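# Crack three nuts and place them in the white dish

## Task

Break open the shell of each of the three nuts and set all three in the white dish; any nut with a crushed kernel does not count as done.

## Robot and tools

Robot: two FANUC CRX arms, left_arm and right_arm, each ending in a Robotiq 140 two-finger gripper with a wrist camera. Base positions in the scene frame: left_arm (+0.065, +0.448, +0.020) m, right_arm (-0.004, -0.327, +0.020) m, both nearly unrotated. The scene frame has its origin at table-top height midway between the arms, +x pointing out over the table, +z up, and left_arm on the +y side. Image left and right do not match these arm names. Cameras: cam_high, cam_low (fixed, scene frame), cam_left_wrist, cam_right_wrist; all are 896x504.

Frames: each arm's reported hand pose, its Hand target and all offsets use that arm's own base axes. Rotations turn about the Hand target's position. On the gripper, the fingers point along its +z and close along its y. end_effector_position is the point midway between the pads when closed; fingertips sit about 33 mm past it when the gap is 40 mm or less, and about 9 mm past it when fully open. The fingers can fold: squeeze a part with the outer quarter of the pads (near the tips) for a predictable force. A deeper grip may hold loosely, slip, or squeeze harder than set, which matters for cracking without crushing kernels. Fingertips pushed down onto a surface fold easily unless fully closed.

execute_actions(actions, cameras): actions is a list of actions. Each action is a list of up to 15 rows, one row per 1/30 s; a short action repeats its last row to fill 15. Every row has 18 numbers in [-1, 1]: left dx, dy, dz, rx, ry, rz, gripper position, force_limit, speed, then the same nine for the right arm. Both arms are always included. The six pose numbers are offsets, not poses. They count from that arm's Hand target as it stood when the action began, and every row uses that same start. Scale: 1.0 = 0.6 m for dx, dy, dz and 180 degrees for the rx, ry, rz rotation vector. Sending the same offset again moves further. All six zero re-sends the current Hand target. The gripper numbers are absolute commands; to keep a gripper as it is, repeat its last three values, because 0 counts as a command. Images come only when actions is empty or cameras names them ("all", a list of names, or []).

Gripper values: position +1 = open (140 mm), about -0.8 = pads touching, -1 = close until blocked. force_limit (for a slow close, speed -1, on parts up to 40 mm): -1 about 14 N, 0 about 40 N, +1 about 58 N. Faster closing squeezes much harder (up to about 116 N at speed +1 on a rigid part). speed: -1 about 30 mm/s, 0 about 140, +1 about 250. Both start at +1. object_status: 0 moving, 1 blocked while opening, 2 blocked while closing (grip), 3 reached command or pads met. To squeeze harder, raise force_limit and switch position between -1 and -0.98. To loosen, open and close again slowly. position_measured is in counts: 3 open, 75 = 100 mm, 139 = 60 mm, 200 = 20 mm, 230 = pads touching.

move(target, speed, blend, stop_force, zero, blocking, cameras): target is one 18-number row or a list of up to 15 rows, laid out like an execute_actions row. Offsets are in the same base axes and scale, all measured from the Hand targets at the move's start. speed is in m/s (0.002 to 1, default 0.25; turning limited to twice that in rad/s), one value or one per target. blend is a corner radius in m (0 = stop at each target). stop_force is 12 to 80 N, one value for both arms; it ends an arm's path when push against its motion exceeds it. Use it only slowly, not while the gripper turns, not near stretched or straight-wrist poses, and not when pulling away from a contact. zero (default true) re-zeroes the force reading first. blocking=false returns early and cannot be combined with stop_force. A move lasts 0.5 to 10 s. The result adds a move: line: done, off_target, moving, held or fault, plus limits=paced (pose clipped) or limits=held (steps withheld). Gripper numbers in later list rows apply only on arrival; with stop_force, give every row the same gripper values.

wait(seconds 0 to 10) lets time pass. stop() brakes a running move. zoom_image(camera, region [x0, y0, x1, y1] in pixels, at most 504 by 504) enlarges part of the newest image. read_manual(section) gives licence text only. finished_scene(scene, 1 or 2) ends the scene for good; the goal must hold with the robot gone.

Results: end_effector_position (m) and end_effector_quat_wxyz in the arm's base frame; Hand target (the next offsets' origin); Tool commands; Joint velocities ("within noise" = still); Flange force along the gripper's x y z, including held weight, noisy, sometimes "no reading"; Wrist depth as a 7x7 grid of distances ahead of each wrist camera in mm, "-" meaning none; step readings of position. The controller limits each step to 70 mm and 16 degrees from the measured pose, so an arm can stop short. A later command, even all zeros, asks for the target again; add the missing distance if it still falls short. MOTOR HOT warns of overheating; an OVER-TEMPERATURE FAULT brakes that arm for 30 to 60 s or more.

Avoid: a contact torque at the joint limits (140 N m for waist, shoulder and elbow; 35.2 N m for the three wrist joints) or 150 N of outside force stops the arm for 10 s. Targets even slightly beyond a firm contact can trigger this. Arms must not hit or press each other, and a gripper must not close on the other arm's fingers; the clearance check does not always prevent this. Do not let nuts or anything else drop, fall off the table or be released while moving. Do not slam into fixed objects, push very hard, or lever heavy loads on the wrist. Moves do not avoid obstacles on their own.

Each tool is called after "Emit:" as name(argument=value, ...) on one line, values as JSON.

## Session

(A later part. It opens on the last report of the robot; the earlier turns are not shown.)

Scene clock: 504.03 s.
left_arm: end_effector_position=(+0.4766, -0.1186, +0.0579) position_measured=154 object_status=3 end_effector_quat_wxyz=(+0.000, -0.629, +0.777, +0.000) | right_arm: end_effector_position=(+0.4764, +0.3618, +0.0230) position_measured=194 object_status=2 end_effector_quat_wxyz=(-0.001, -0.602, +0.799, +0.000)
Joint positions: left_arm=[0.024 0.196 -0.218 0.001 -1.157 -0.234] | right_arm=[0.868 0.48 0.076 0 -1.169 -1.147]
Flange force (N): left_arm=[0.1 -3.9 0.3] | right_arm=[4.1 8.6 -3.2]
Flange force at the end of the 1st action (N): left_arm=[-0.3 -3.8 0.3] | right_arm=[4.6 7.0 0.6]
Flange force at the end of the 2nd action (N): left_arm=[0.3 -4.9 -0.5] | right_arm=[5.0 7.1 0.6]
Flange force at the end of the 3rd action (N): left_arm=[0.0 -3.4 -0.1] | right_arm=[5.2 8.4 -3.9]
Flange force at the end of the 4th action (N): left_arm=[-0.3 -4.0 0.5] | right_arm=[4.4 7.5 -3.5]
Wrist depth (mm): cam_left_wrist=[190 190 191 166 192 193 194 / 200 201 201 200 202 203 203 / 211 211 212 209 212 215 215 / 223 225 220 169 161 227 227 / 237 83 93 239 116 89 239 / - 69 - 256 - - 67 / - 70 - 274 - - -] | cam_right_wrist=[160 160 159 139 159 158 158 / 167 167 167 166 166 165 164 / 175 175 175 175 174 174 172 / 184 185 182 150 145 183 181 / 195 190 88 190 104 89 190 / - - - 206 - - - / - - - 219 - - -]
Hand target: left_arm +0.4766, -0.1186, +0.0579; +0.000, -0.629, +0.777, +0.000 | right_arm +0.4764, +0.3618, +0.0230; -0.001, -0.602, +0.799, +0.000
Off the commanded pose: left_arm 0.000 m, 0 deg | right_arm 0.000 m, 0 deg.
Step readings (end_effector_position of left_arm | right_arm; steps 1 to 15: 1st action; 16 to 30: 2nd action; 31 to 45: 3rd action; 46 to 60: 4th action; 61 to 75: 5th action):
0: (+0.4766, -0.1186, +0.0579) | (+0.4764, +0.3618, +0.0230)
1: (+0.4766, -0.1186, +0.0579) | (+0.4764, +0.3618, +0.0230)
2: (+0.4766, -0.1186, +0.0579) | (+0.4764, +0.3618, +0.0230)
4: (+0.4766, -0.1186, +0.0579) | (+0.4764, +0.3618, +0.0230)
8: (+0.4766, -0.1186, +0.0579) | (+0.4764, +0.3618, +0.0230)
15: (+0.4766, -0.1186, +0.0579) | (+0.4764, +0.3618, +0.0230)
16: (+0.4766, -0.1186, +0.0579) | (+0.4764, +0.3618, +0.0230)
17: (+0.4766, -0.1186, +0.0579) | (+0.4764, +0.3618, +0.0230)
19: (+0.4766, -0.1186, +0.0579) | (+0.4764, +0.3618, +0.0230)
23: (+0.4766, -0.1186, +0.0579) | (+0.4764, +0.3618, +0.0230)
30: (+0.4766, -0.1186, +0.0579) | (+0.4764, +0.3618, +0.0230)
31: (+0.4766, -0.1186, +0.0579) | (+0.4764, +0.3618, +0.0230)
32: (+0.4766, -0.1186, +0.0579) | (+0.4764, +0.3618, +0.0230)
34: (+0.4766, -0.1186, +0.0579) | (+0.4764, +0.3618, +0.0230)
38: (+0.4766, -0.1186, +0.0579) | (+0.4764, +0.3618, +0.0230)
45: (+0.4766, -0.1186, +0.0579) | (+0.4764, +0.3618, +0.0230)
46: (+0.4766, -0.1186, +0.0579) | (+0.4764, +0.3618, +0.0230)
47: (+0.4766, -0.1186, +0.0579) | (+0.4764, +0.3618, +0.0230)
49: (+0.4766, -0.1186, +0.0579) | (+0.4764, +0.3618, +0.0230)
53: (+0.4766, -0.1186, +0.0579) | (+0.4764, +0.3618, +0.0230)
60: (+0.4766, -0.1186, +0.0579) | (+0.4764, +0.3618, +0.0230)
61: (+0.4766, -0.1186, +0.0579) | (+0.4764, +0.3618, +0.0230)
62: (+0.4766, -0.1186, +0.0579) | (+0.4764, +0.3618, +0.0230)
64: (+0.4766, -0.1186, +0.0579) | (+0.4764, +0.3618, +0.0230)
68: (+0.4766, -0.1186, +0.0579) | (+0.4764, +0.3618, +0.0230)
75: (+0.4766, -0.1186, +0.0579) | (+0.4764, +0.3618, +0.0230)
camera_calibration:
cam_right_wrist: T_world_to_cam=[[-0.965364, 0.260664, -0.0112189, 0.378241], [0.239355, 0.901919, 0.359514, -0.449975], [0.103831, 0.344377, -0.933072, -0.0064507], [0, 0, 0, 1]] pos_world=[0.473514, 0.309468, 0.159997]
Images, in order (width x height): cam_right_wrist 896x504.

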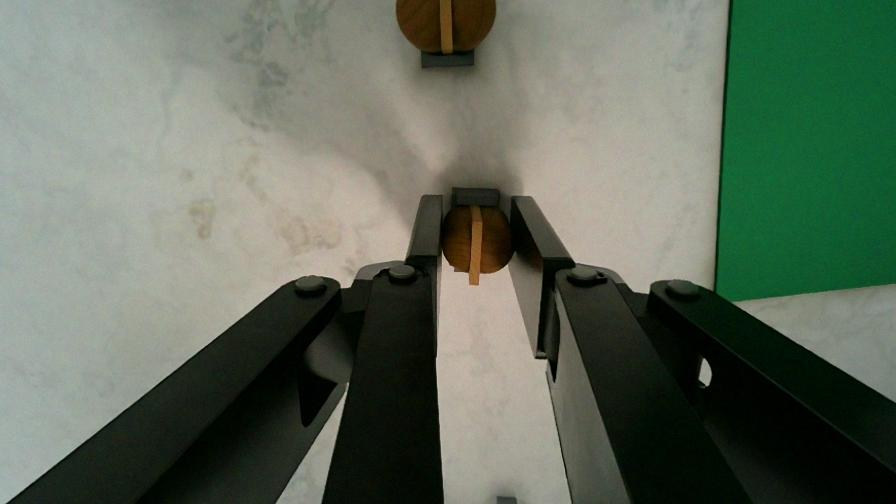

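Emit:
move(target=[[0, 0, 0, 0, 0, 0, -0.2, -1, -1, 0, 0, 0.1667, 0, 0, 0, -1, -1, -1], [0, 0, 0, 0, 0, 0, -0.2, -1, -1, -0.0623, -0.3913, 0.1667, 0, 0, 0.0889, -1, -1, -1]], speed=[0.08, 0.18], blend=0.02, cameras=["cam_right_wrist", "cam_high"])

Scene clock: 536.97 s.
left_arm: end_effector_position=(+0.4766, -0.1186, +0.0579) position_measured=154 object_status=3 end_effector_quat_wxyz=(+0.000, -0.629, +0.777, +0.000) | right_arm: end_effector_position=(+0.4390, +0.1270, +0.1230) position_measured=194 object_status=2 end_effector_quat_wxyz=(+0.001, +0.707, -0.707, +0.000)
Joint positions: left_arm=[0.024 0.196 -0.218 0.001 -1.157 -0.234] | right_arm=[0.571 0.059 -0.211 0.001 -1.302 -0.571]
Flange force (N): left_arm=[-0.2 -3.7 0.5] | right_arm=[-1.7 8.9 2.2]
Wrist depth (mm): cam_left_wrist=[190 190 191 166 192 193 194 / 200 200 201 199 200 203 204 / 211 212 213 209 211 214 214 / 223 224 219 169 161 227 228 / 237 83 93 239 116 89 239 / - 69 - 255 - - 67 / - 70 - 274 - - -] | cam_right_wrist=[251 251 250 250 251 250 251 / 264 263 261 259 262 261 261 / 275 277 276 271 275 276 280 / 290 291 287 149 285 289 1168 / 306 300 88 278 104 86 1263 / - - - 326 - - - / - - - - - - -]
Hand target: left_arm +0.4766, -0.1186, +0.0579; +0.000, -0.629, +0.777, +0.000 | right_arm +0.4390, +0.1270, +0.1230; +0.001, +0.707, -0.707, +0.000
Off the commanded pose: left_arm 0.000 m, 0 deg | right_arm 0.000 m, 0 deg.
move: done
camera_calibration:
cam_right_wrist: T_world_to_cam=[[-0.999817, -0.0155581, -0.0111685, 0.454642], [-0.0185339, 0.93294, 0.359555, -0.156015], [0.00482556, 0.359696, -0.933057, 0.213088], [0, 0, 0, 1]] pos_world=[0.450639, 0.0759786, 0.259997]
Images, in order (width x height): cam_high 896x504, cam_right_wrist 896x504.

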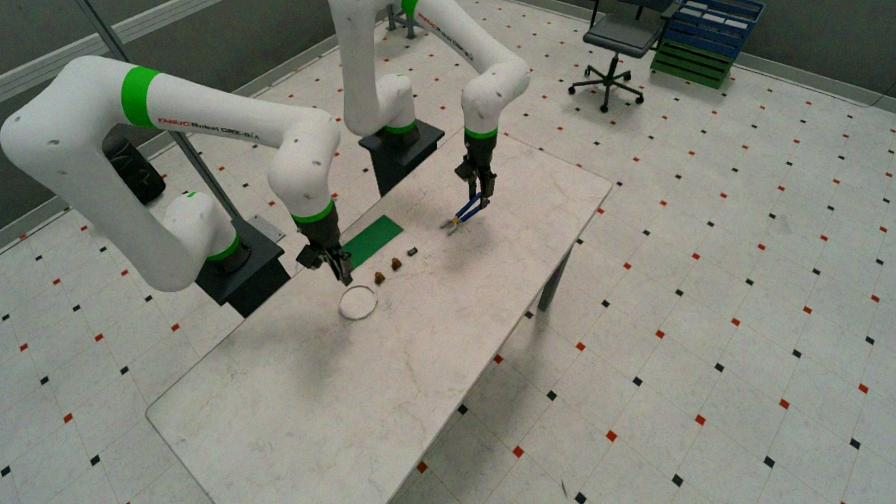

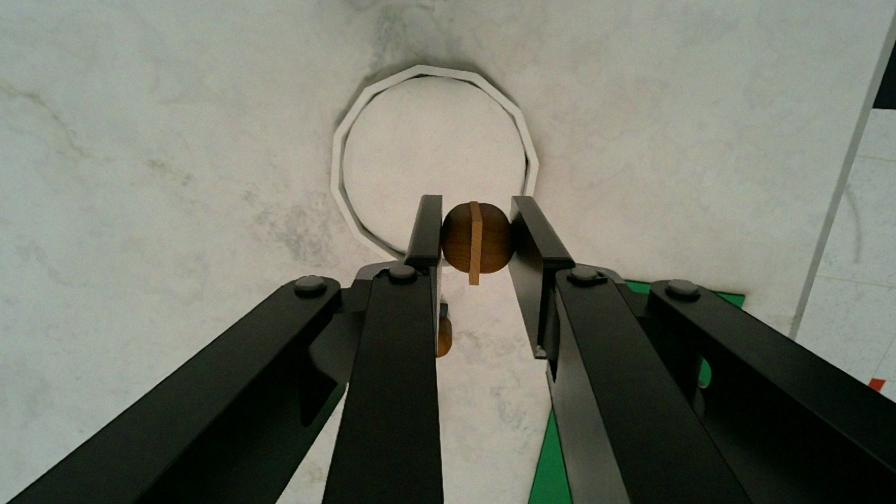

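Emit:
zoom_image(camera="cam_right_wrist", region=[310, 40, 560, 290])

Scaled by 2.016 from the camera's 896x504 image, which has a finer 1280x720 frame.

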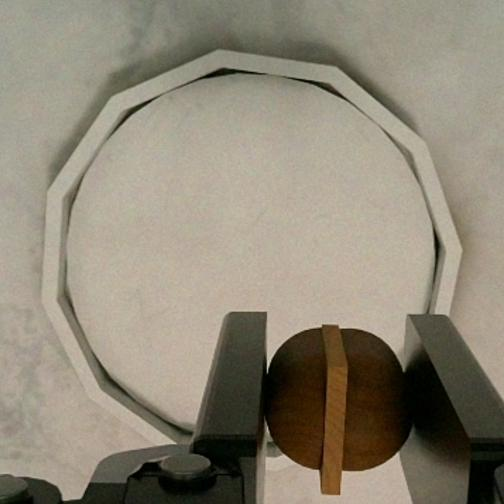

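Emit:
move(target=[[0, 0, 0, 0, 0, 0, -0.2, -1, -1, -0.0017, -0.0033, -0.13, 0, 0, 0, -1, -1, -1], [0, 0, 0, 0, 0, 0, -0.2, -1, -1, -0.0017, -0.0033, -0.166, 0, 0, 0, -1, -1, -1]], speed=[0.08, 0.03], blend=0.005, cameras=["cam_right_wrist"])

Scene clock: 556.30 s.
left_arm: end_effector_position=(+0.4766, -0.1186, +0.0579) position_measured=154 object_status=3 end_effector_quat_wxyz=(+0.000, -0.629, +0.777, +0.000) | right_arm: end_effector_position=(+0.4380, +0.1250, +0.0235) position_measured=194 object_status=2 end_effector_quat_wxyz=(+0.001, +0.707, -0.707, +0.000)
Joint positions: left_arm=[0.024 0.196 -0.218 0.001 -1.157 -0.234] | right_arm=[0.568 0.152 -0.359 0.001 -1.061 -0.568]
Flange force (N): left_arm=[0.0 -4.2 -0.4] | right_arm=[-1.7 7.2 1.1]
Wrist depth (mm): cam_left_wrist=[190 191 191 166 192 193 194 / 200 200 201 199 202 203 204 / 210 211 212 209 211 214 216 / 224 224 220 169 161 227 228 / 237 83 93 239 116 89 238 / - 69 - 255 - - 67 / - 70 - 273 - - -] | cam_right_wrist=[162 161 160 160 160 160 161 / 168 169 166 165 166 167 167 / 177 176 173 173 175 176 176 / 186 186 181 150 145 185 185 / 197 192 88 94 104 87 195 / - - - 208 - - - / - - - 218 - - -]
Hand target: left_arm +0.4766, -0.1186, +0.0579; +0.000, -0.629, +0.777, +0.000 | right_arm +0.4380, +0.1250, +0.0234; +0.001, +0.707, -0.707, +0.000
Off the commanded pose: left_arm 0.000 m, 0 deg | right_arm 0.000 m, 0 deg.
move: done
camera_calibration:
cam_right_wrist: T_world_to_cam=[[-0.999817, -0.0155581, -0.0111685, 0.452499], [-0.0185339, 0.93294, 0.359555, -0.118356], [0.00482556, 0.359696, -0.933057, 0.12088], [0, 0, 0, 1]] pos_world=[0.449639, 0.0739786, 0.160397]
Images, in order (width x height): cam_right_wrist 896x504.

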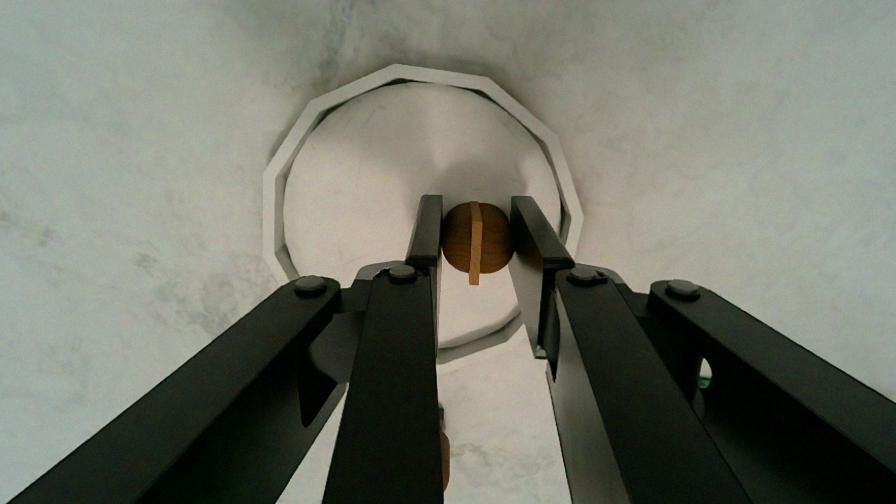

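Emit:
move(target=[[0, 0, 0, 0, 0, 0, -0.2, -1, -1, 0, 0, -0.0007, 0, 0, 0, -1, -1, -1]], speed=0.01)

Emit:
execute_actions(actions=[[[0,0,0,0,0,0,-0.2,-1,-1,0,0,0,0,0,0,-0.4,-1,-1]],[[0,0,0,0,0,0,-0.2,-1,-1,0,0,0,0,0,0,-0.4,-1,-1]],[[0,0,0,0,0,0,-0.2,-1,-1,0,0,0,0,0,0,-0.4,-1,-1]]], cameras=["cam_right_wrist"])

Scene clock: 561.70 s.
left_arm: end_effector_position=(+0.4766, -0.1186, +0.0579) position_measured=154 object_status=3 end_effector_quat_wxyz=(+0.000, -0.629, +0.777, +0.000) | right_arm: end_effector_position=(+0.4380, +0.1250, +0.0230) position_measured=194 object_status=2 end_effector_quat_wxyz=(+0.001, +0.707, -0.707, +0.000)
Joint positions: left_arm=[0.024 0.196 -0.218 0.001 -1.157 -0.234] | right_arm=[0.568 0.153 -0.36 0.001 -1.06 -0.569]
Flange force (N): left_arm=[0.0 -4.5 -0.2] | right_arm=[-1.6 7.7 0.1]
Wrist depth (mm): cam_left_wrist=[190 190 191 166 192 193 194 / 200 200 201 199 202 203 203 / 211 211 212 208 212 215 215 / 223 224 219 169 161 227 227 / 238 83 93 239 116 89 238 / - 69 - 255 - - 67 / - 70 - 274 - - -] | cam_right_wrist=[160 159 160 160 160 160 161 / 167 168 165 164 166 168 167 / 176 176 173 173 174 176 175 / 185 185 181 150 144 185 185 / 196 192 88 88 104 86 195 / - - - 205 - - - / - - - 217 - - -]
Hand target: left_arm +0.4766, -0.1186, +0.0579; +0.000, -0.629, +0.777, +0.000 | right_arm +0.4380, +0.1250, +0.0230; +0.001, +0.707, -0.707, +0.000
Off the commanded pose: left_arm 0.000 m, 0 deg | right_arm 0.000 m, 0 deg.
move: done

Scene clock: 563.40 s.
left_arm: end_effector_position=(+0.4766, -0.1186, +0.0579) position_measured=154 object_status=3 end_effector_quat_wxyz=(+0.000, -0.629, +0.777, +0.000) | right_arm: end_effector_position=(+0.4380, +0.1250, +0.0230) position_measured=179 object_status=3 end_effector_quat_wxyz=(+0.001, +0.707, -0.707, +0.000)
Joint positions: left_arm=[0.024 0.196 -0.218 0.001 -1.157 -0.234] | right_arm=[0.568 0.153 -0.36 0.001 -1.06 -0.569]
Flange force (N): left_arm=[0.1 -4.1 0.2] | right_arm=[-1.9 8.7 0.1]
Flange force at the end of the 1st action (N): left_arm=[-0.2 -4.0 -0.1] | right_arm=[-1.5 8.0 -0.3]
Flange force at the end of the 2nd action (N): left_arm=[-0.2 -3.3 0.4] | right_arm=[-2.0 8.1 0.0]
Wrist depth (mm): cam_left_wrist=[190 191 191 166 193 193 194 / 200 201 201 199 202 203 203 / 211 212 212 209 211 214 215 / 223 224 220 169 161 227 228 / 237 83 93 239 116 89 240 / - 69 - 256 - - 67 / - 70 - 274 - - -] | cam_right_wrist=[160 160 160 159 160 160 161 / 167 168 166 164 167 167 167 / 176 176 172 170 173 175 176 / 188 188 178 154 140 185 185 / 196 83 88 188 116 84 193 / - - - 207 - - 72 / - - - 218 - - 70]
Hand target: left_arm +0.4766, -0.1186, +0.0579; +0.000, -0.629, +0.777, +0.000 | right_arm +0.4380, +0.1250, +0.0230; +0.001, +0.707, -0.707, +0.000
Off the commanded pose: left_arm 0.000 m, 0 deg | right_arm 0.000 m, 0 deg.
Step readings (end_effector_position of left_arm | right_arm; steps 1 to 15: 1st action; 16 to 30: 2nd action; 31 to 45: 3rd action):
0: (+0.4766, -0.1186, +0.0579) | (+0.4380, +0.1250, +0.0230)
1: (+0.4766, -0.1186, +0.0579) | (+0.4380, +0.1250, +0.0230)
2: (+0.4766, -0.1186, +0.0579) | (+0.4380, +0.1250, +0.0230)
4: (+0.4766, -0.1186, +0.0579) | (+0.4380, +0.1250, +0.0230)
8: (+0.4766, -0.1186, +0.0579) | (+0.4380, +0.1250, +0.0230)
15: (+0.4766, -0.1186, +0.0579) | (+0.4380, +0.1250, +0.0230)
16: (+0.4766, -0.1186, +0.0579) | (+0.4380, +0.1250, +0.0230)
17: (+0.4766, -0.1186, +0.0579) | (+0.4380, +0.1250, +0.0230)
19: (+0.4766, -0.1186, +0.0579) | (+0.4380, +0.1250, +0.0230)
23: (+0.4766, -0.1186, +0.0579) | (+0.4380, +0.1250, +0.0230)
30: (+0.4766, -0.1186, +0.0579) | (+0.4380, +0.1250, +0.0230)
31: (+0.4766, -0.1186, +0.0579) | (+0.4380, +0.1250, +0.0230)
32: (+0.4766, -0.1186, +0.0579) | (+0.4380, +0.1250, +0.0230)
34: (+0.4766, -0.1186, +0.0579) | (+0.4380, +0.1250, +0.0230)
38: (+0.4766, -0.1186, +0.0579) | (+0.4380, +0.1250, +0.0230)
45: (+0.4766, -0.1186, +0.0579) | (+0.4380, +0.1250, +0.0230)
camera_calibration:
cam_right_wrist: T_world_to_cam=[[-0.999817, -0.0155581, -0.0111685, 0.452494], [-0.0185339, 0.93294, 0.359555, -0.118212], [0.00482556, 0.359696, -0.933057, 0.120507], [0, 0, 0, 1]] pos_world=[0.449639, 0.0739786, 0.159997]
Images, in order (width x height): cam_right_wrist 896x504.

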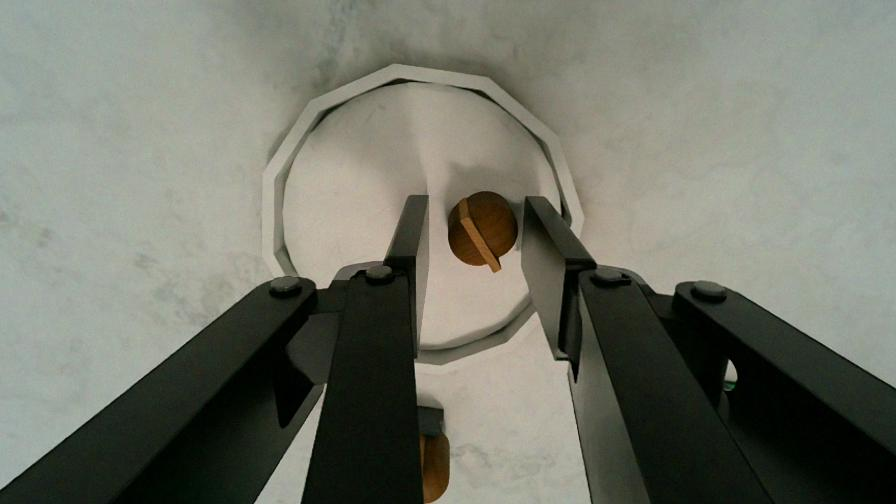

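Emit:
move(target=[[0, 0, 0, 0, 0, 0, -0.2, -1, -1, 0, 0, 0.19, 0, 0, 0, -0.4, -1, -1]], speed=0.06, cameras=["cam_right_wrist"])

Emit:
zoom_image(camera="cam_right_wrist", region=[340, 60, 560, 260])

Scene clock: 569.43 s.
left_arm: end_effector_position=(+0.4766, -0.1186, +0.0579) position_measured=154 object_status=3 end_effector_quat_wxyz=(+0.000, -0.629, +0.777, +0.000) | right_arm: end_effector_position=(+0.4380, +0.1250, +0.1370) position_measured=179 object_status=3 end_effector_quat_wxyz=(+0.001, +0.707, -0.707, +0.000)
Joint positions: left_arm=[0.024 0.196 -0.218 0.001 -1.157 -0.234] | right_arm=[0.568 0.047 -0.191 0.001 -1.335 -0.568]
Flange force (N): left_arm=[-0.3 -4.0 0.4] | right_arm=[-1.9 7.6 1.3]
Wrist depth (mm): cam_left_wrist=[190 190 191 166 193 193 194 / 200 200 201 199 202 202 204 / 211 212 211 209 212 215 215 / 224 224 219 169 161 227 228 / 238 83 93 240 116 89 240 / - 69 - 255 - - 67 / - 70 - 274 - - -] | cam_right_wrist=[264 263 264 263 263 263 263 / 278 275 275 273 274 275 280 / 290 294 286 283 288 289 1128 / 306 305 303 295 140 303 1173 / 319 83 88 286 115 84 1228 / - - - 341 - - 72 / - - - 372 - - 70]
Hand target: left_arm +0.4766, -0.1186, +0.0579; +0.000, -0.629, +0.777, +0.000 | right_arm +0.4380, +0.1250, +0.1370; +0.001, +0.707, -0.707, +0.000
Off the commanded pose: left_arm 0.000 m, 0 deg | right_arm 0.000 m, 0 deg.
move: done
camera_calibration:
cam_right_wrist: T_world_to_cam=[[-0.999817, -0.0155585, -0.011167, 0.453766], [-0.0185332, 0.932973, 0.359468, -0.159087], [0.00482573, 0.359609, -0.933091, 0.226926], [0, 0, 0, 1]] pos_world=[0.449639, 0.0738788, 0.273997]
Images, in order (width x height): cam_right_wrist 896x504.

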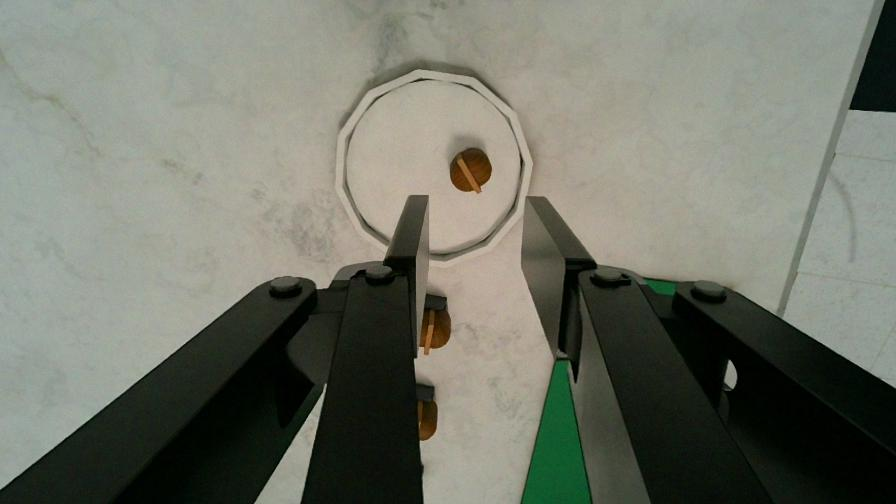

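Scaled by 2.291 from the camera's 896x504 image, which has a finer 1280x720 frame.

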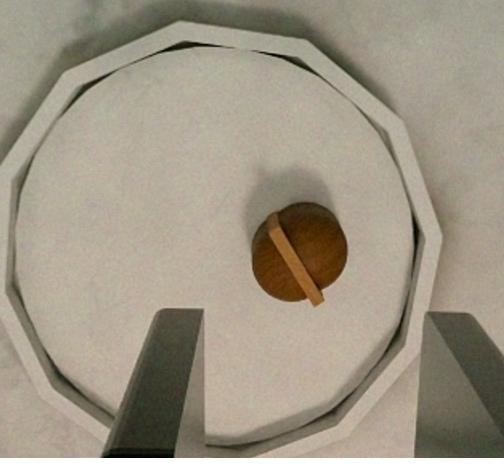

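Emit:
move(target=[[0, 0, 0, 0, 0, 0, -0.2, -1, -1, 0, 0, 0.1, 0, 0, -0.04, 1, -1, 0], [0, 0, 0, 0, 0, 0, -0.2, -1, -1, 0.0367, 0.0417, 0.1717, 0, 0, -0.0889, 1, -1, 0]], speed=0.15, blend=0.02, cameras=["cam_right_wrist"])

Emit:
zoom_image(camera="cam_right_wrist", region=[400, 200, 640, 440])

Scene clock: 586.00 s.
left_arm: end_effector_position=(+0.4766, -0.1186, +0.0579) position_measured=154 object_status=3 end_effector_quat_wxyz=(+0.000, -0.629, +0.777, +0.000) | right_arm: end_effector_position=(+0.4600, +0.1500, +0.2400) position_measured=3 object_status=3 end_effector_quat_wxyz=(-0.001, -0.602, +0.799, +0.000)
Joint positions: left_arm=[0.024 0.196 -0.218 0.001 -1.157 -0.234] | right_arm=[0.588 0.09 0.097 0 -1.58 -0.867]
Flange force (N): left_arm=[-0.2 -4.0 -0.2] | right_arm=[1.1 8.6 3.5]
Wrist depth (mm): cam_left_wrist=[190 190 191 166 192 193 193 / 200 200 201 199 202 203 203 / 211 212 212 209 212 214 215 / 223 224 220 169 161 227 228 / 237 83 93 240 116 89 239 / - 69 - 255 - - 67 / - 70 - 274 - - -] | cam_right_wrist=[357 358 356 356 354 349 1114 / 370 373 372 362 380 381 1143 / 401 386 393 393 393 390 1240 / - 132 409 420 403 140 1276 / - 114 456 427 431 132 101 / - 455 463 - 460 - 94 / - 490 486 - - 506 -]
Hand target: left_arm +0.4766, -0.1186, +0.0579; +0.000, -0.629, +0.777, +0.000 | right_arm +0.4600, +0.1501, +0.2400; -0.001, -0.602, +0.799, +0.000
Off the commanded pose: left_arm 0.000 m, 0 deg | right_arm 0.000 m, 0 deg.
move: done
camera_calibration:
cam_right_wrist: T_world_to_cam=[[-0.965374, 0.260632, -0.0111282, 0.420026], [0.239359, 0.901927, 0.359492, -0.333032], [0.103732, 0.344381, -0.933082, 0.270716], [0, 0, 0, 1]] pos_world=[0.457114, 0.0976685, 0.376997]
Images, in order (width x height): cam_right_wrist 896x504.

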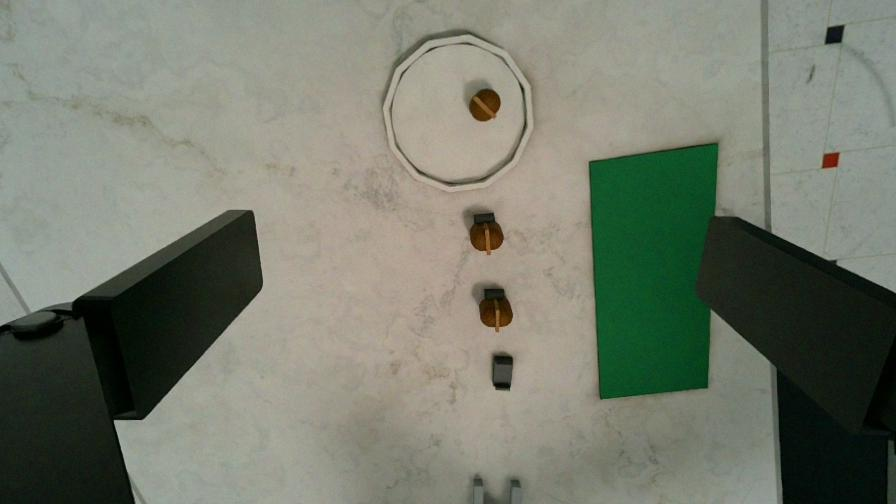

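Scaled by 2.100 from the camera's 896x504 image, which has a finer 1280x720 frame.

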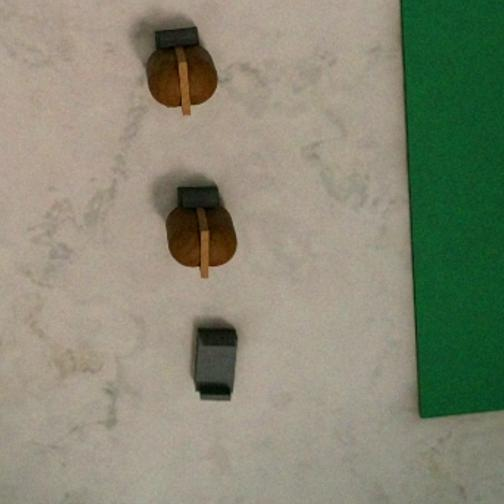

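Emit:
move(target=[[0, 0, 0.0785, 0, 0, 0.0028, -0.2, -1, -1, 0, 0, 0, 0, 0, 0, 1, -1, 0], [0.0342, -0.2407, 0.0785, 0, 0, 0.0028, -0.2, -1, -1, 0, 0, 0, 0, 0, 0, 1, -1, 0], [0.0158, -0.3305, 0.0785, 0, 0, 0.0028, -0.2, -1, -1, 0, 0, 0, 0, 0, 0, 1, -1, 0]], speed=[0.05, 0.06, 0.05], blend=0.01, cameras=["cam_right_wrist"])

Emit:
zoom_image(camera="cam_right_wrist", region=[380, 220, 620, 460])

Scene clock: 629.33 s.
left_arm: end_effector_position=(+0.4860, -0.3169, +0.1050) position_measured=154 object_status=3 end_effector_quat_wxyz=(+0.000, -0.633, +0.775, +0.000) | right_arm: end_effector_position=(+0.4600, +0.1501, +0.2400) position_measured=3 object_status=3 end_effector_quat_wxyz=(-0.001, -0.602, +0.799, +0.000)
Joint positions: left_arm=[-0.352 0.371 0.123 0 -1.322 0.15] | right_arm=[0.588 0.09 0.097 0 -1.58 -0.867]
Flange force (N): left_arm=[1.6 -5.2 -1.0] | right_arm=[1.7 9.4 3.9]
Wrist depth (mm): cam_left_wrist=[232 234 234 199 236 235 234 / 245 245 246 196 247 248 250 / 258 260 260 254 259 262 263 / 273 275 269 173 161 277 278 / 288 83 93 294 116 89 292 / - 69 - 314 - - 67 / - 70 - 336 - - -] | cam_right_wrist=[359 365 355 353 356 355 1133 / 373 375 372 370 382 372 1163 / 401 398 392 390 385 - 1240 / 418 132 416 406 409 140 1228 / - 114 434 439 440 132 101 / - 459 462 443 454 458 94 / - - - 473 490 501 -]
Hand target: left_arm +0.4860, -0.3169, +0.1050; +0.000, -0.633, +0.775, +0.000 | right_arm +0.4600, +0.1501, +0.2400; -0.001, -0.602, +0.799, +0.000
Off the commanded pose: left_arm 0.000 m, 0 deg | right_arm 0.000 m, 0 deg.
move: done
camera_calibration:
cam_right_wrist: T_world_to_cam=[[-0.965374, 0.260632, -0.0111282, 0.42], [0.239359, 0.901927, 0.359492, -0.333122], [0.103732, 0.344381, -0.933082, 0.270682], [0, 0, 0, 1]] pos_world=[0.457114, 0.0977685, 0.376997]
Images, in order (width x height): cam_right_wrist 896x504.

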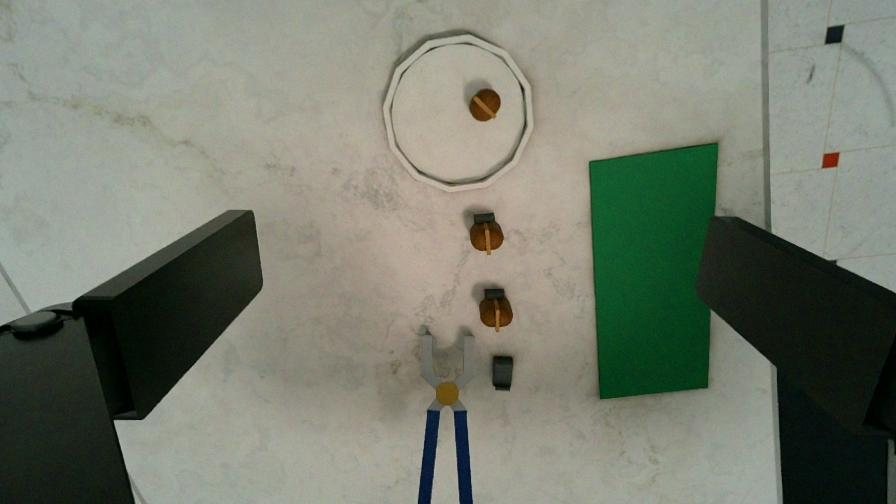

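Scaled by 2.100 from the camera's 896x504 image, which has a finer 1280x720 frame.

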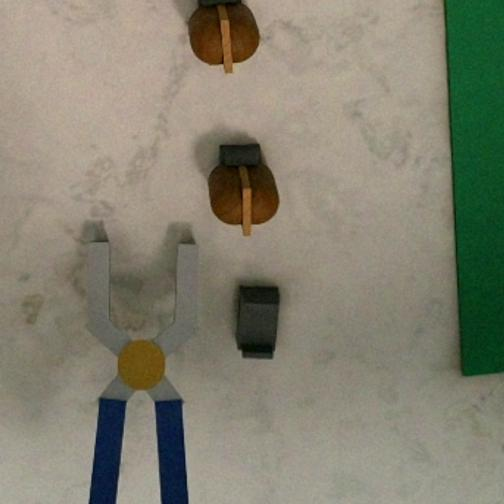

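Emit:
zoom_image(camera="cam_right_wrist", region=[405, 280, 525, 410])

Emit:
execute_actions(actions=[])

Scaled by 3.877 from the camera's 896x504 image, which has a finer 1280x720 frame.

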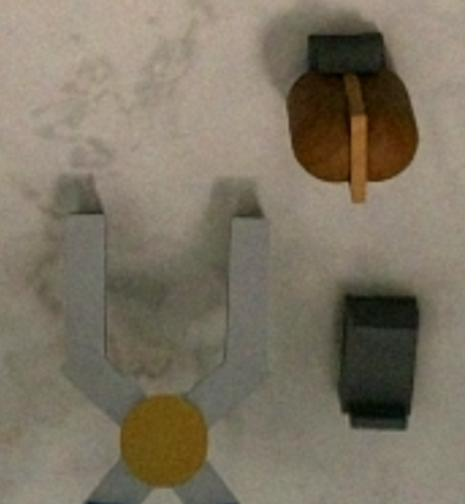

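Scene clock: 640.20 s.
left_arm: end_effector_position=(+0.4860, -0.3169, +0.1050) position_measured=154 object_status=3 end_effector_quat_wxyz=(+0.000, -0.633, +0.775, +0.000) | right_arm: end_effector_position=(+0.4600, +0.1501, +0.2400) position_measured=3 object_status=3 end_effector_quat_wxyz=(-0.001, -0.602, +0.799, +0.000)
Joint positions: left_arm=[-0.352 0.371 0.123 0 -1.322 0.15] | right_arm=[0.588 0.09 0.097 0 -1.58 -0.867]
Joint velocities: within noise
Flange force (N): left_arm=[1.5 -4.5 0.1] | right_arm=[1.5 8.5 4.2]
Wrist depth (mm): cam_left_wrist=[233 233 234 199 234 234 234 / 245 244 246 196 247 248 249 / 258 259 259 254 259 262 262 / 274 274 269 172 161 277 278 / 287 83 93 293 116 89 294 / - 69 - 312 - - 67 / - 70 - 335 - - -] | cam_right_wrist=[358 357 357 348 357 353 1109 / 373 373 373 - 371 372 1195 / 393 395 392 388 390 - 1195 / 409 132 413 409 - 140 1257 / - 114 422 426 436 131 101 / - 458 463 460 470 - 94 / - - 492 494 491 488 -]
Hand target: left_arm +0.4860, -0.3169, +0.1050; +0.000, -0.633, +0.775, +0.000 | right_arm +0.4600, +0.1501, +0.2400; -0.001, -0.602, +0.799, +0.000
Tool commands: left_gripper/position=-0.2 left_gripper/force_limit=-1.0 left_gripper/speed=-1.0 right_gripper/position=+1.0 right_gripper/force_limit=-1.0 right_gripper/speed=+0.0
Off the commanded pose: left_arm 0.000 m, 0 deg | right_arm 0.000 m, 0 deg.
camera_calibration:
cam_left_wrist: T_world_to_cam=[[-0.983822, 0.179147, 0.000442107, 0.538403], [0.16888, 0.926609, 0.335969, 0.180927], [0.0597781, 0.330608, -0.941873, 0.31804], [0, 0, 0, 1]] pos_world=[0.480126, -0.369249, 0.238529]
cam_right_wrist: T_world_to_cam=[[-0.965374, 0.260632, -0.0111282, 0.42], [0.239359, 0.901927, 0.359492, -0.333122], [0.103732, 0.344381, -0.933082, 0.270682], [0, 0, 0, 1]] pos_world=[0.457114, 0.0977685, 0.376997]

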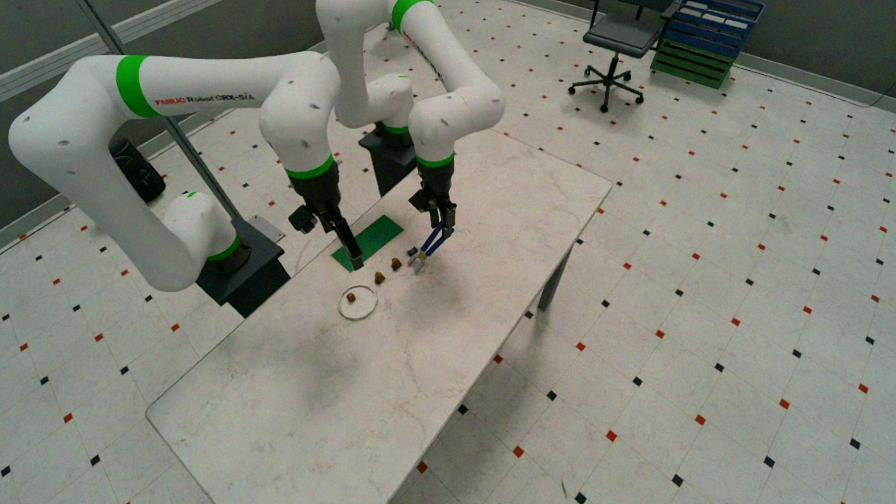

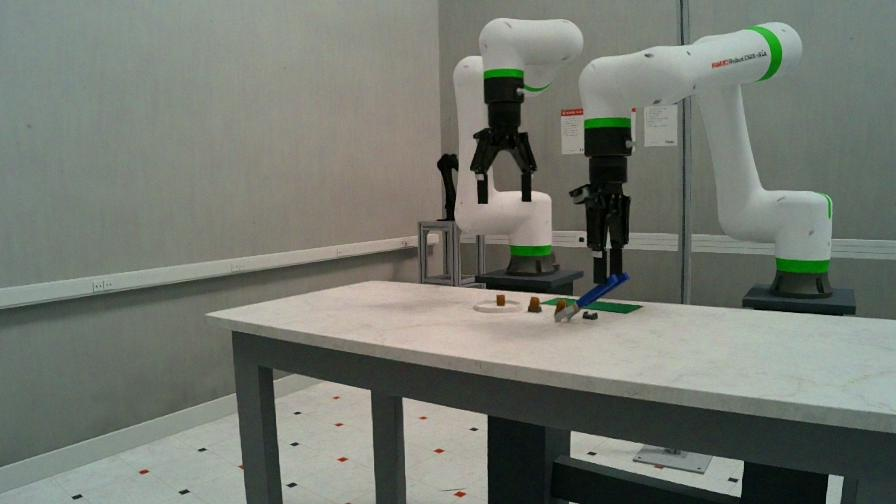

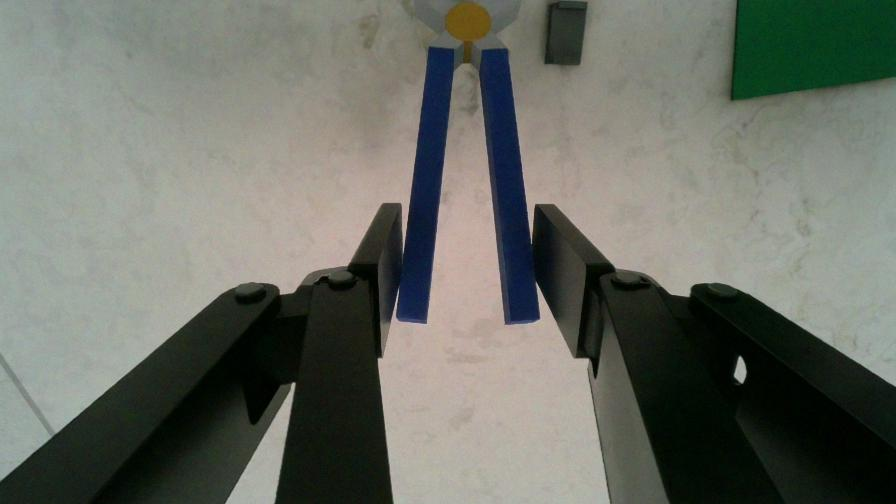

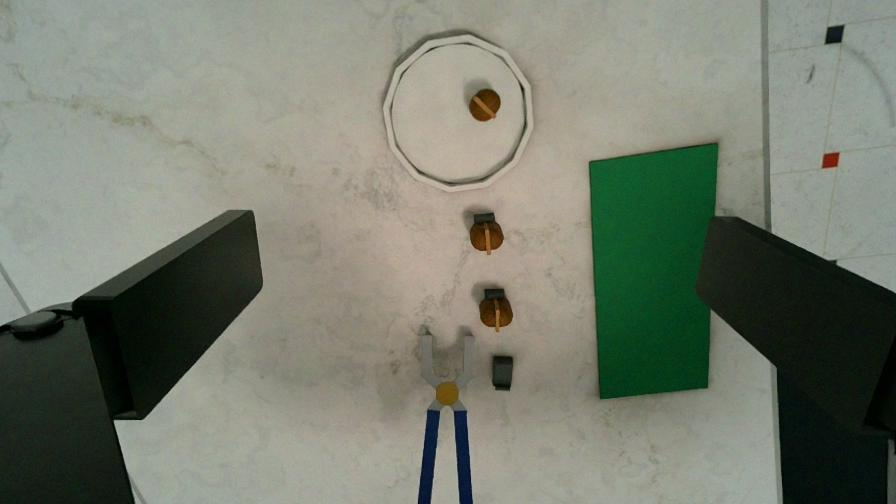

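Emit:
zoom_image(camera="cam_right_wrist", region=[410, 315, 485, 390])

Emit:
zoom_image(camera="cam_low", region=[530, 260, 640, 340])

Scaled by 6.720 from the camera's 896x504 image, which has a finer 1280x720 frame.

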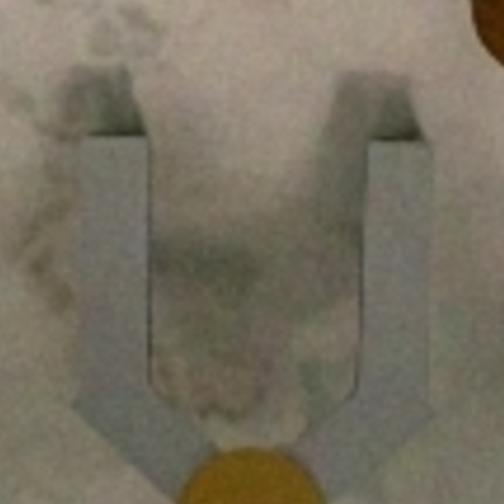

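Scaled by 4.582 from the camera's 896x504 image, which has a finer 1280x720 frame.

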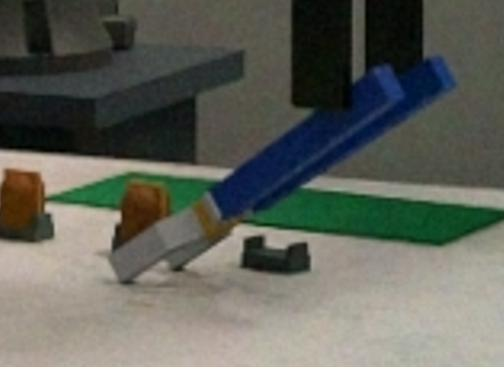

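Emit:
move(target=[[-0.004, -0.0196, 0, 0, 0, 0, -0.2, -1, -1, 0, 0, 0, 0, 0, 0, 1, -1, 0], [-0.004, -0.0197, 0, 0, 0, 0, -0.03, -1, -1, 0, 0, 0, 0, 0, 0, 1, -1, 0]], speed=0.04, cameras=["cam_right_wrist"])

Emit:
zoom_image(camera="cam_right_wrist", region=[405, 280, 525, 400])

Scene clock: 686.87 s.
left_arm: end_effector_position=(+0.4836, -0.3288, +0.1050) position_measured=132 object_status=0 end_effector_quat_wxyz=(+0.000, -0.633, +0.775, +0.000) | right_arm: end_effector_position=(+0.4600, +0.1501, +0.2400) position_measured=3 object_status=3 end_effector_quat_wxyz=(-0.001, -0.602, +0.799, +0.000)
Joint positions: left_arm=[-0.373 0.382 0.138 0 -1.326 0.171] | right_arm=[0.588 0.09 0.097 0 -1.58 -0.867]
Flange force (N): left_arm=[2.3 -4.7 0.0] | right_arm=[1.3 8.4 4.2]
Wrist depth (mm): cam_left_wrist=[232 233 234 201 234 235 234 / 244 246 246 202 248 247 249 / 258 259 260 255 258 262 263 / 273 275 149 273 163 277 279 / 286 88 88 294 162 91 288 / - 70 308 312 314 - 67 / - 68 - 336 336 - -] | cam_right_wrist=[356 349 354 355 353 354 1123 / 377 374 371 371 373 369 1195 / 393 388 392 391 393 391 1217 / 415 132 415 410 - 140 1295 / - 107 439 425 435 132 101 / - 107 466 427 458 460 94 / - 502 486 - 498 482 -]
Hand target: left_arm +0.4836, -0.3288, +0.1050; +0.000, -0.633, +0.775, +0.000 | right_arm +0.4600, +0.1501, +0.2400; -0.001, -0.602, +0.799, +0.000
Off the commanded pose: left_arm 0.000 m, 0 deg | right_arm 0.000 m, 0 deg.
move: done
camera_calibration:
cam_right_wrist: T_world_to_cam=[[-0.965374, 0.260632, -0.0111282, 0.42], [0.239359, 0.901927, 0.359492, -0.333122], [0.103732, 0.344381, -0.933082, 0.270682], [0, 0, 0, 1]] pos_world=[0.457114, 0.0977685, 0.376997]
Images, in order (width x height): cam_right_wrist 896x504.

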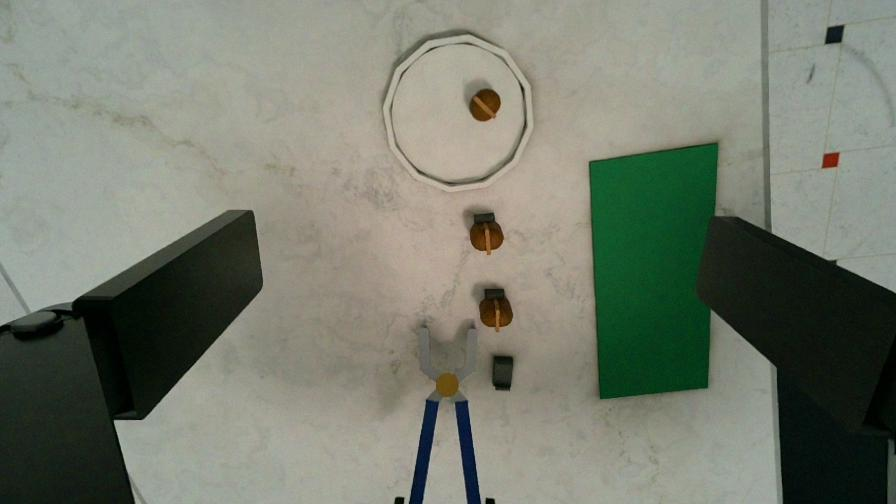

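Scaled by 4.200 from the camera's 896x504 image, which has a finer 1280x720 frame.

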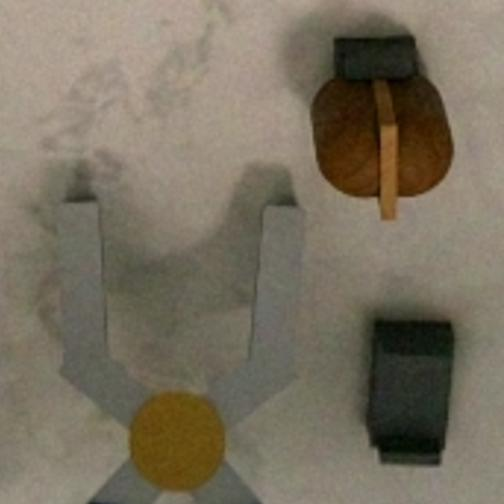

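Emit:
move(target=[[-0.001, -0.0048, 0, 0, 0, 0, -0.03, -1, -1, 0, 0, 0, 0, 0, 0, 1, -1, 0], [-0.0713, 0.0095, 0, 0, 0, 0, -0.03, -1, -1, 0, 0, 0, 0, 0, 0, 1, -1, 0]], speed=0.04, cameras=["cam_right_wrist"])

Emit:
zoom_image(camera="cam_right_wrist", region=[435, 280, 555, 400])

Scene clock: 699.43 s.
left_arm: end_effector_position=(+0.4409, -0.3231, +0.1050) position_measured=132 object_status=3 end_effector_quat_wxyz=(+0.000, -0.633, +0.775, +0.000) | right_arm: end_effector_position=(+0.4600, +0.1501, +0.2400) position_measured=3 object_status=3 end_effector_quat_wxyz=(-0.001, -0.602, +0.799, +0.000)
Joint positions: left_arm=[-0.392 0.289 0.015 0 -1.296 0.191] | right_arm=[0.588 0.09 0.097 0 -1.58 -0.867]
Flange force (N): left_arm=[2.3 -4.9 -0.1] | right_arm=[1.3 8.3 4.0]
Wrist depth (mm): cam_left_wrist=[233 234 234 201 236 234 234 / 244 246 246 234 247 247 249 / 259 259 260 255 258 262 262 / 273 274 149 273 163 277 278 / 287 88 88 294 162 91 290 / - 70 308 313 315 - 67 / - 68 - 333 336 - -] | cam_right_wrist=[357 356 358 355 356 354 1109 / 374 371 374 369 - 370 1118 / 392 389 391 385 - 390 1211 / 413 132 410 409 407 140 1276 / - 114 434 437 428 131 101 / - 100 464 458 459 467 94 / - 497 488 505 488 488 -]
Hand target: left_arm +0.4409, -0.3231, +0.1050; +0.000, -0.633, +0.775, +0.000 | right_arm +0.4600, +0.1501, +0.2400; -0.001, -0.602, +0.799, +0.000
Off the commanded pose: left_arm 0.000 m, 0 deg | right_arm 0.000 m, 0 deg.
move: done
camera_calibration:
cam_right_wrist: T_world_to_cam=[[-0.965374, 0.260632, -0.0111282, 0.42], [0.239359, 0.901927, 0.359492, -0.333122], [0.103732, 0.344381, -0.933082, 0.270682], [0, 0, 0, 1]] pos_world=[0.457114, 0.0977685, 0.376997]
Images, in order (width x height): cam_right_wrist 896x504.

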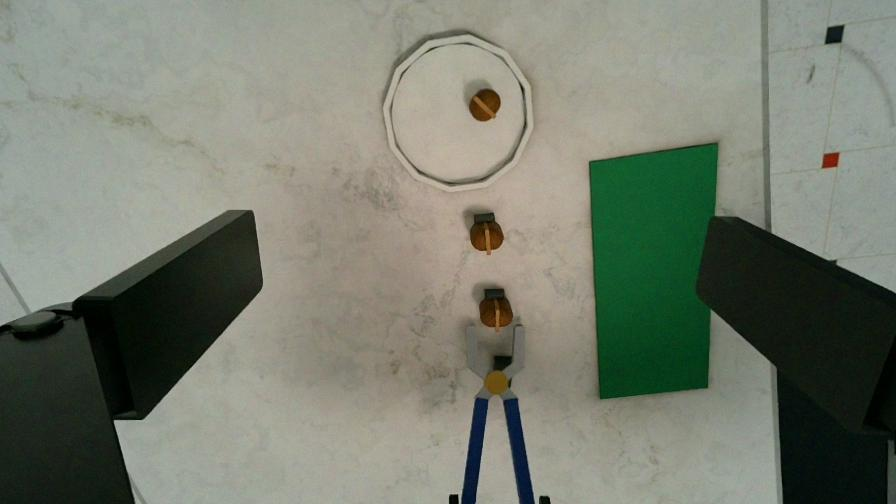

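Scaled by 4.200 from the camera's 896x504 image, which has a finer 1280x720 frame.

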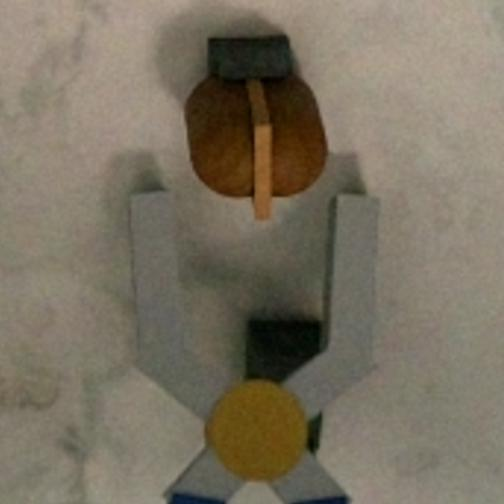

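Emit:
move(target=[[-0.0124, -0.0609, 0, 0, 0, 0, -0.03, -1, -1, 0, 0, 0, 0, 0, 0, 1, -1, 0]], speed=0.03, cameras=["cam_right_wrist"])

Emit:
zoom_image(camera="cam_right_wrist", region=[445, 270, 545, 370])

Scene clock: 711.90 s.
left_arm: end_effector_position=(+0.4334, -0.3596, +0.1050) position_measured=132 object_status=3 end_effector_quat_wxyz=(+0.000, -0.633, +0.775, +0.000) | right_arm: end_effector_position=(+0.4600, +0.1501, +0.2400) position_measured=3 object_status=3 end_effector_quat_wxyz=(-0.001, -0.602, +0.799, +0.000)
Joint positions: left_arm=[-0.459 0.329 0.067 0 -1.308 0.258] | right_arm=[0.588 0.09 0.097 0 -1.58 -0.867]
Flange force (N): left_arm=[1.7 -4.9 -0.7] | right_arm=[1.7 8.6 3.7]
Wrist depth (mm): cam_left_wrist=[233 234 235 201 236 233 236 / 245 245 246 242 247 246 249 / 258 260 260 247 259 259 263 / 274 273 149 272 163 278 276 / 287 88 88 295 162 91 287 / - 70 308 311 314 - 67 / - 68 - 336 - - -] | cam_right_wrist=[358 357 355 356 355 355 1104 / 371 374 373 360 379 371 1195 / 396 390 388 - 389 386 1251 / 409 132 407 414 413 140 1257 / - 101 437 - 427 130 101 / - 100 463 473 445 466 94 / - 500 487 485 482 491 -]
Hand target: left_arm +0.4334, -0.3596, +0.1050; +0.000, -0.633, +0.775, +0.000 | right_arm +0.4600, +0.1501, +0.2400; -0.001, -0.602, +0.799, +0.000
Off the commanded pose: left_arm 0.000 m, 0 deg | right_arm 0.000 m, 0 deg.
move: done
camera_calibration:
cam_right_wrist: T_world_to_cam=[[-0.965374, 0.260632, -0.0111282, 0.42], [0.239359, 0.901927, 0.359492, -0.333122], [0.103732, 0.344381, -0.933082, 0.270682], [0, 0, 0, 1]] pos_world=[0.457114, 0.0977685, 0.376997]
Images, in order (width x height): cam_right_wrist 896x504.

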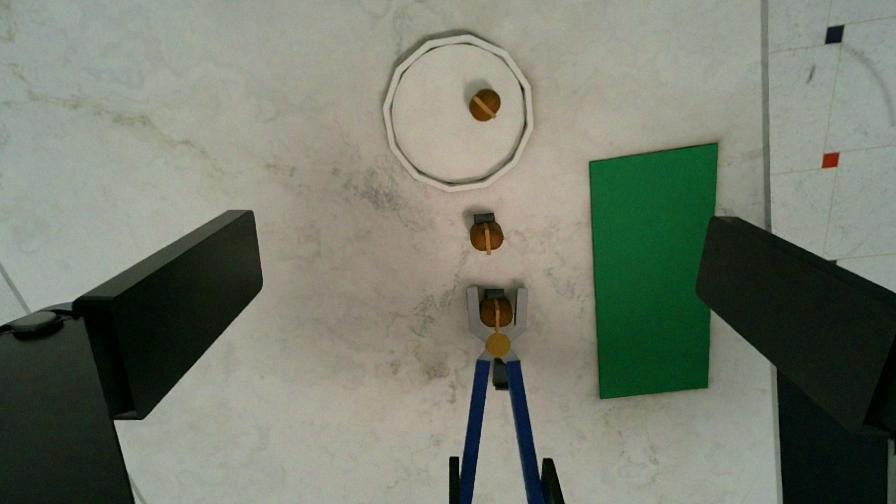

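Scaled by 5.040 from the camera's 896x504 image, which has a finer 1280x720 frame.

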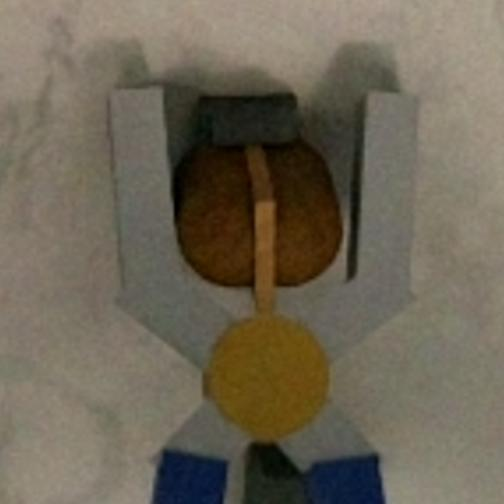

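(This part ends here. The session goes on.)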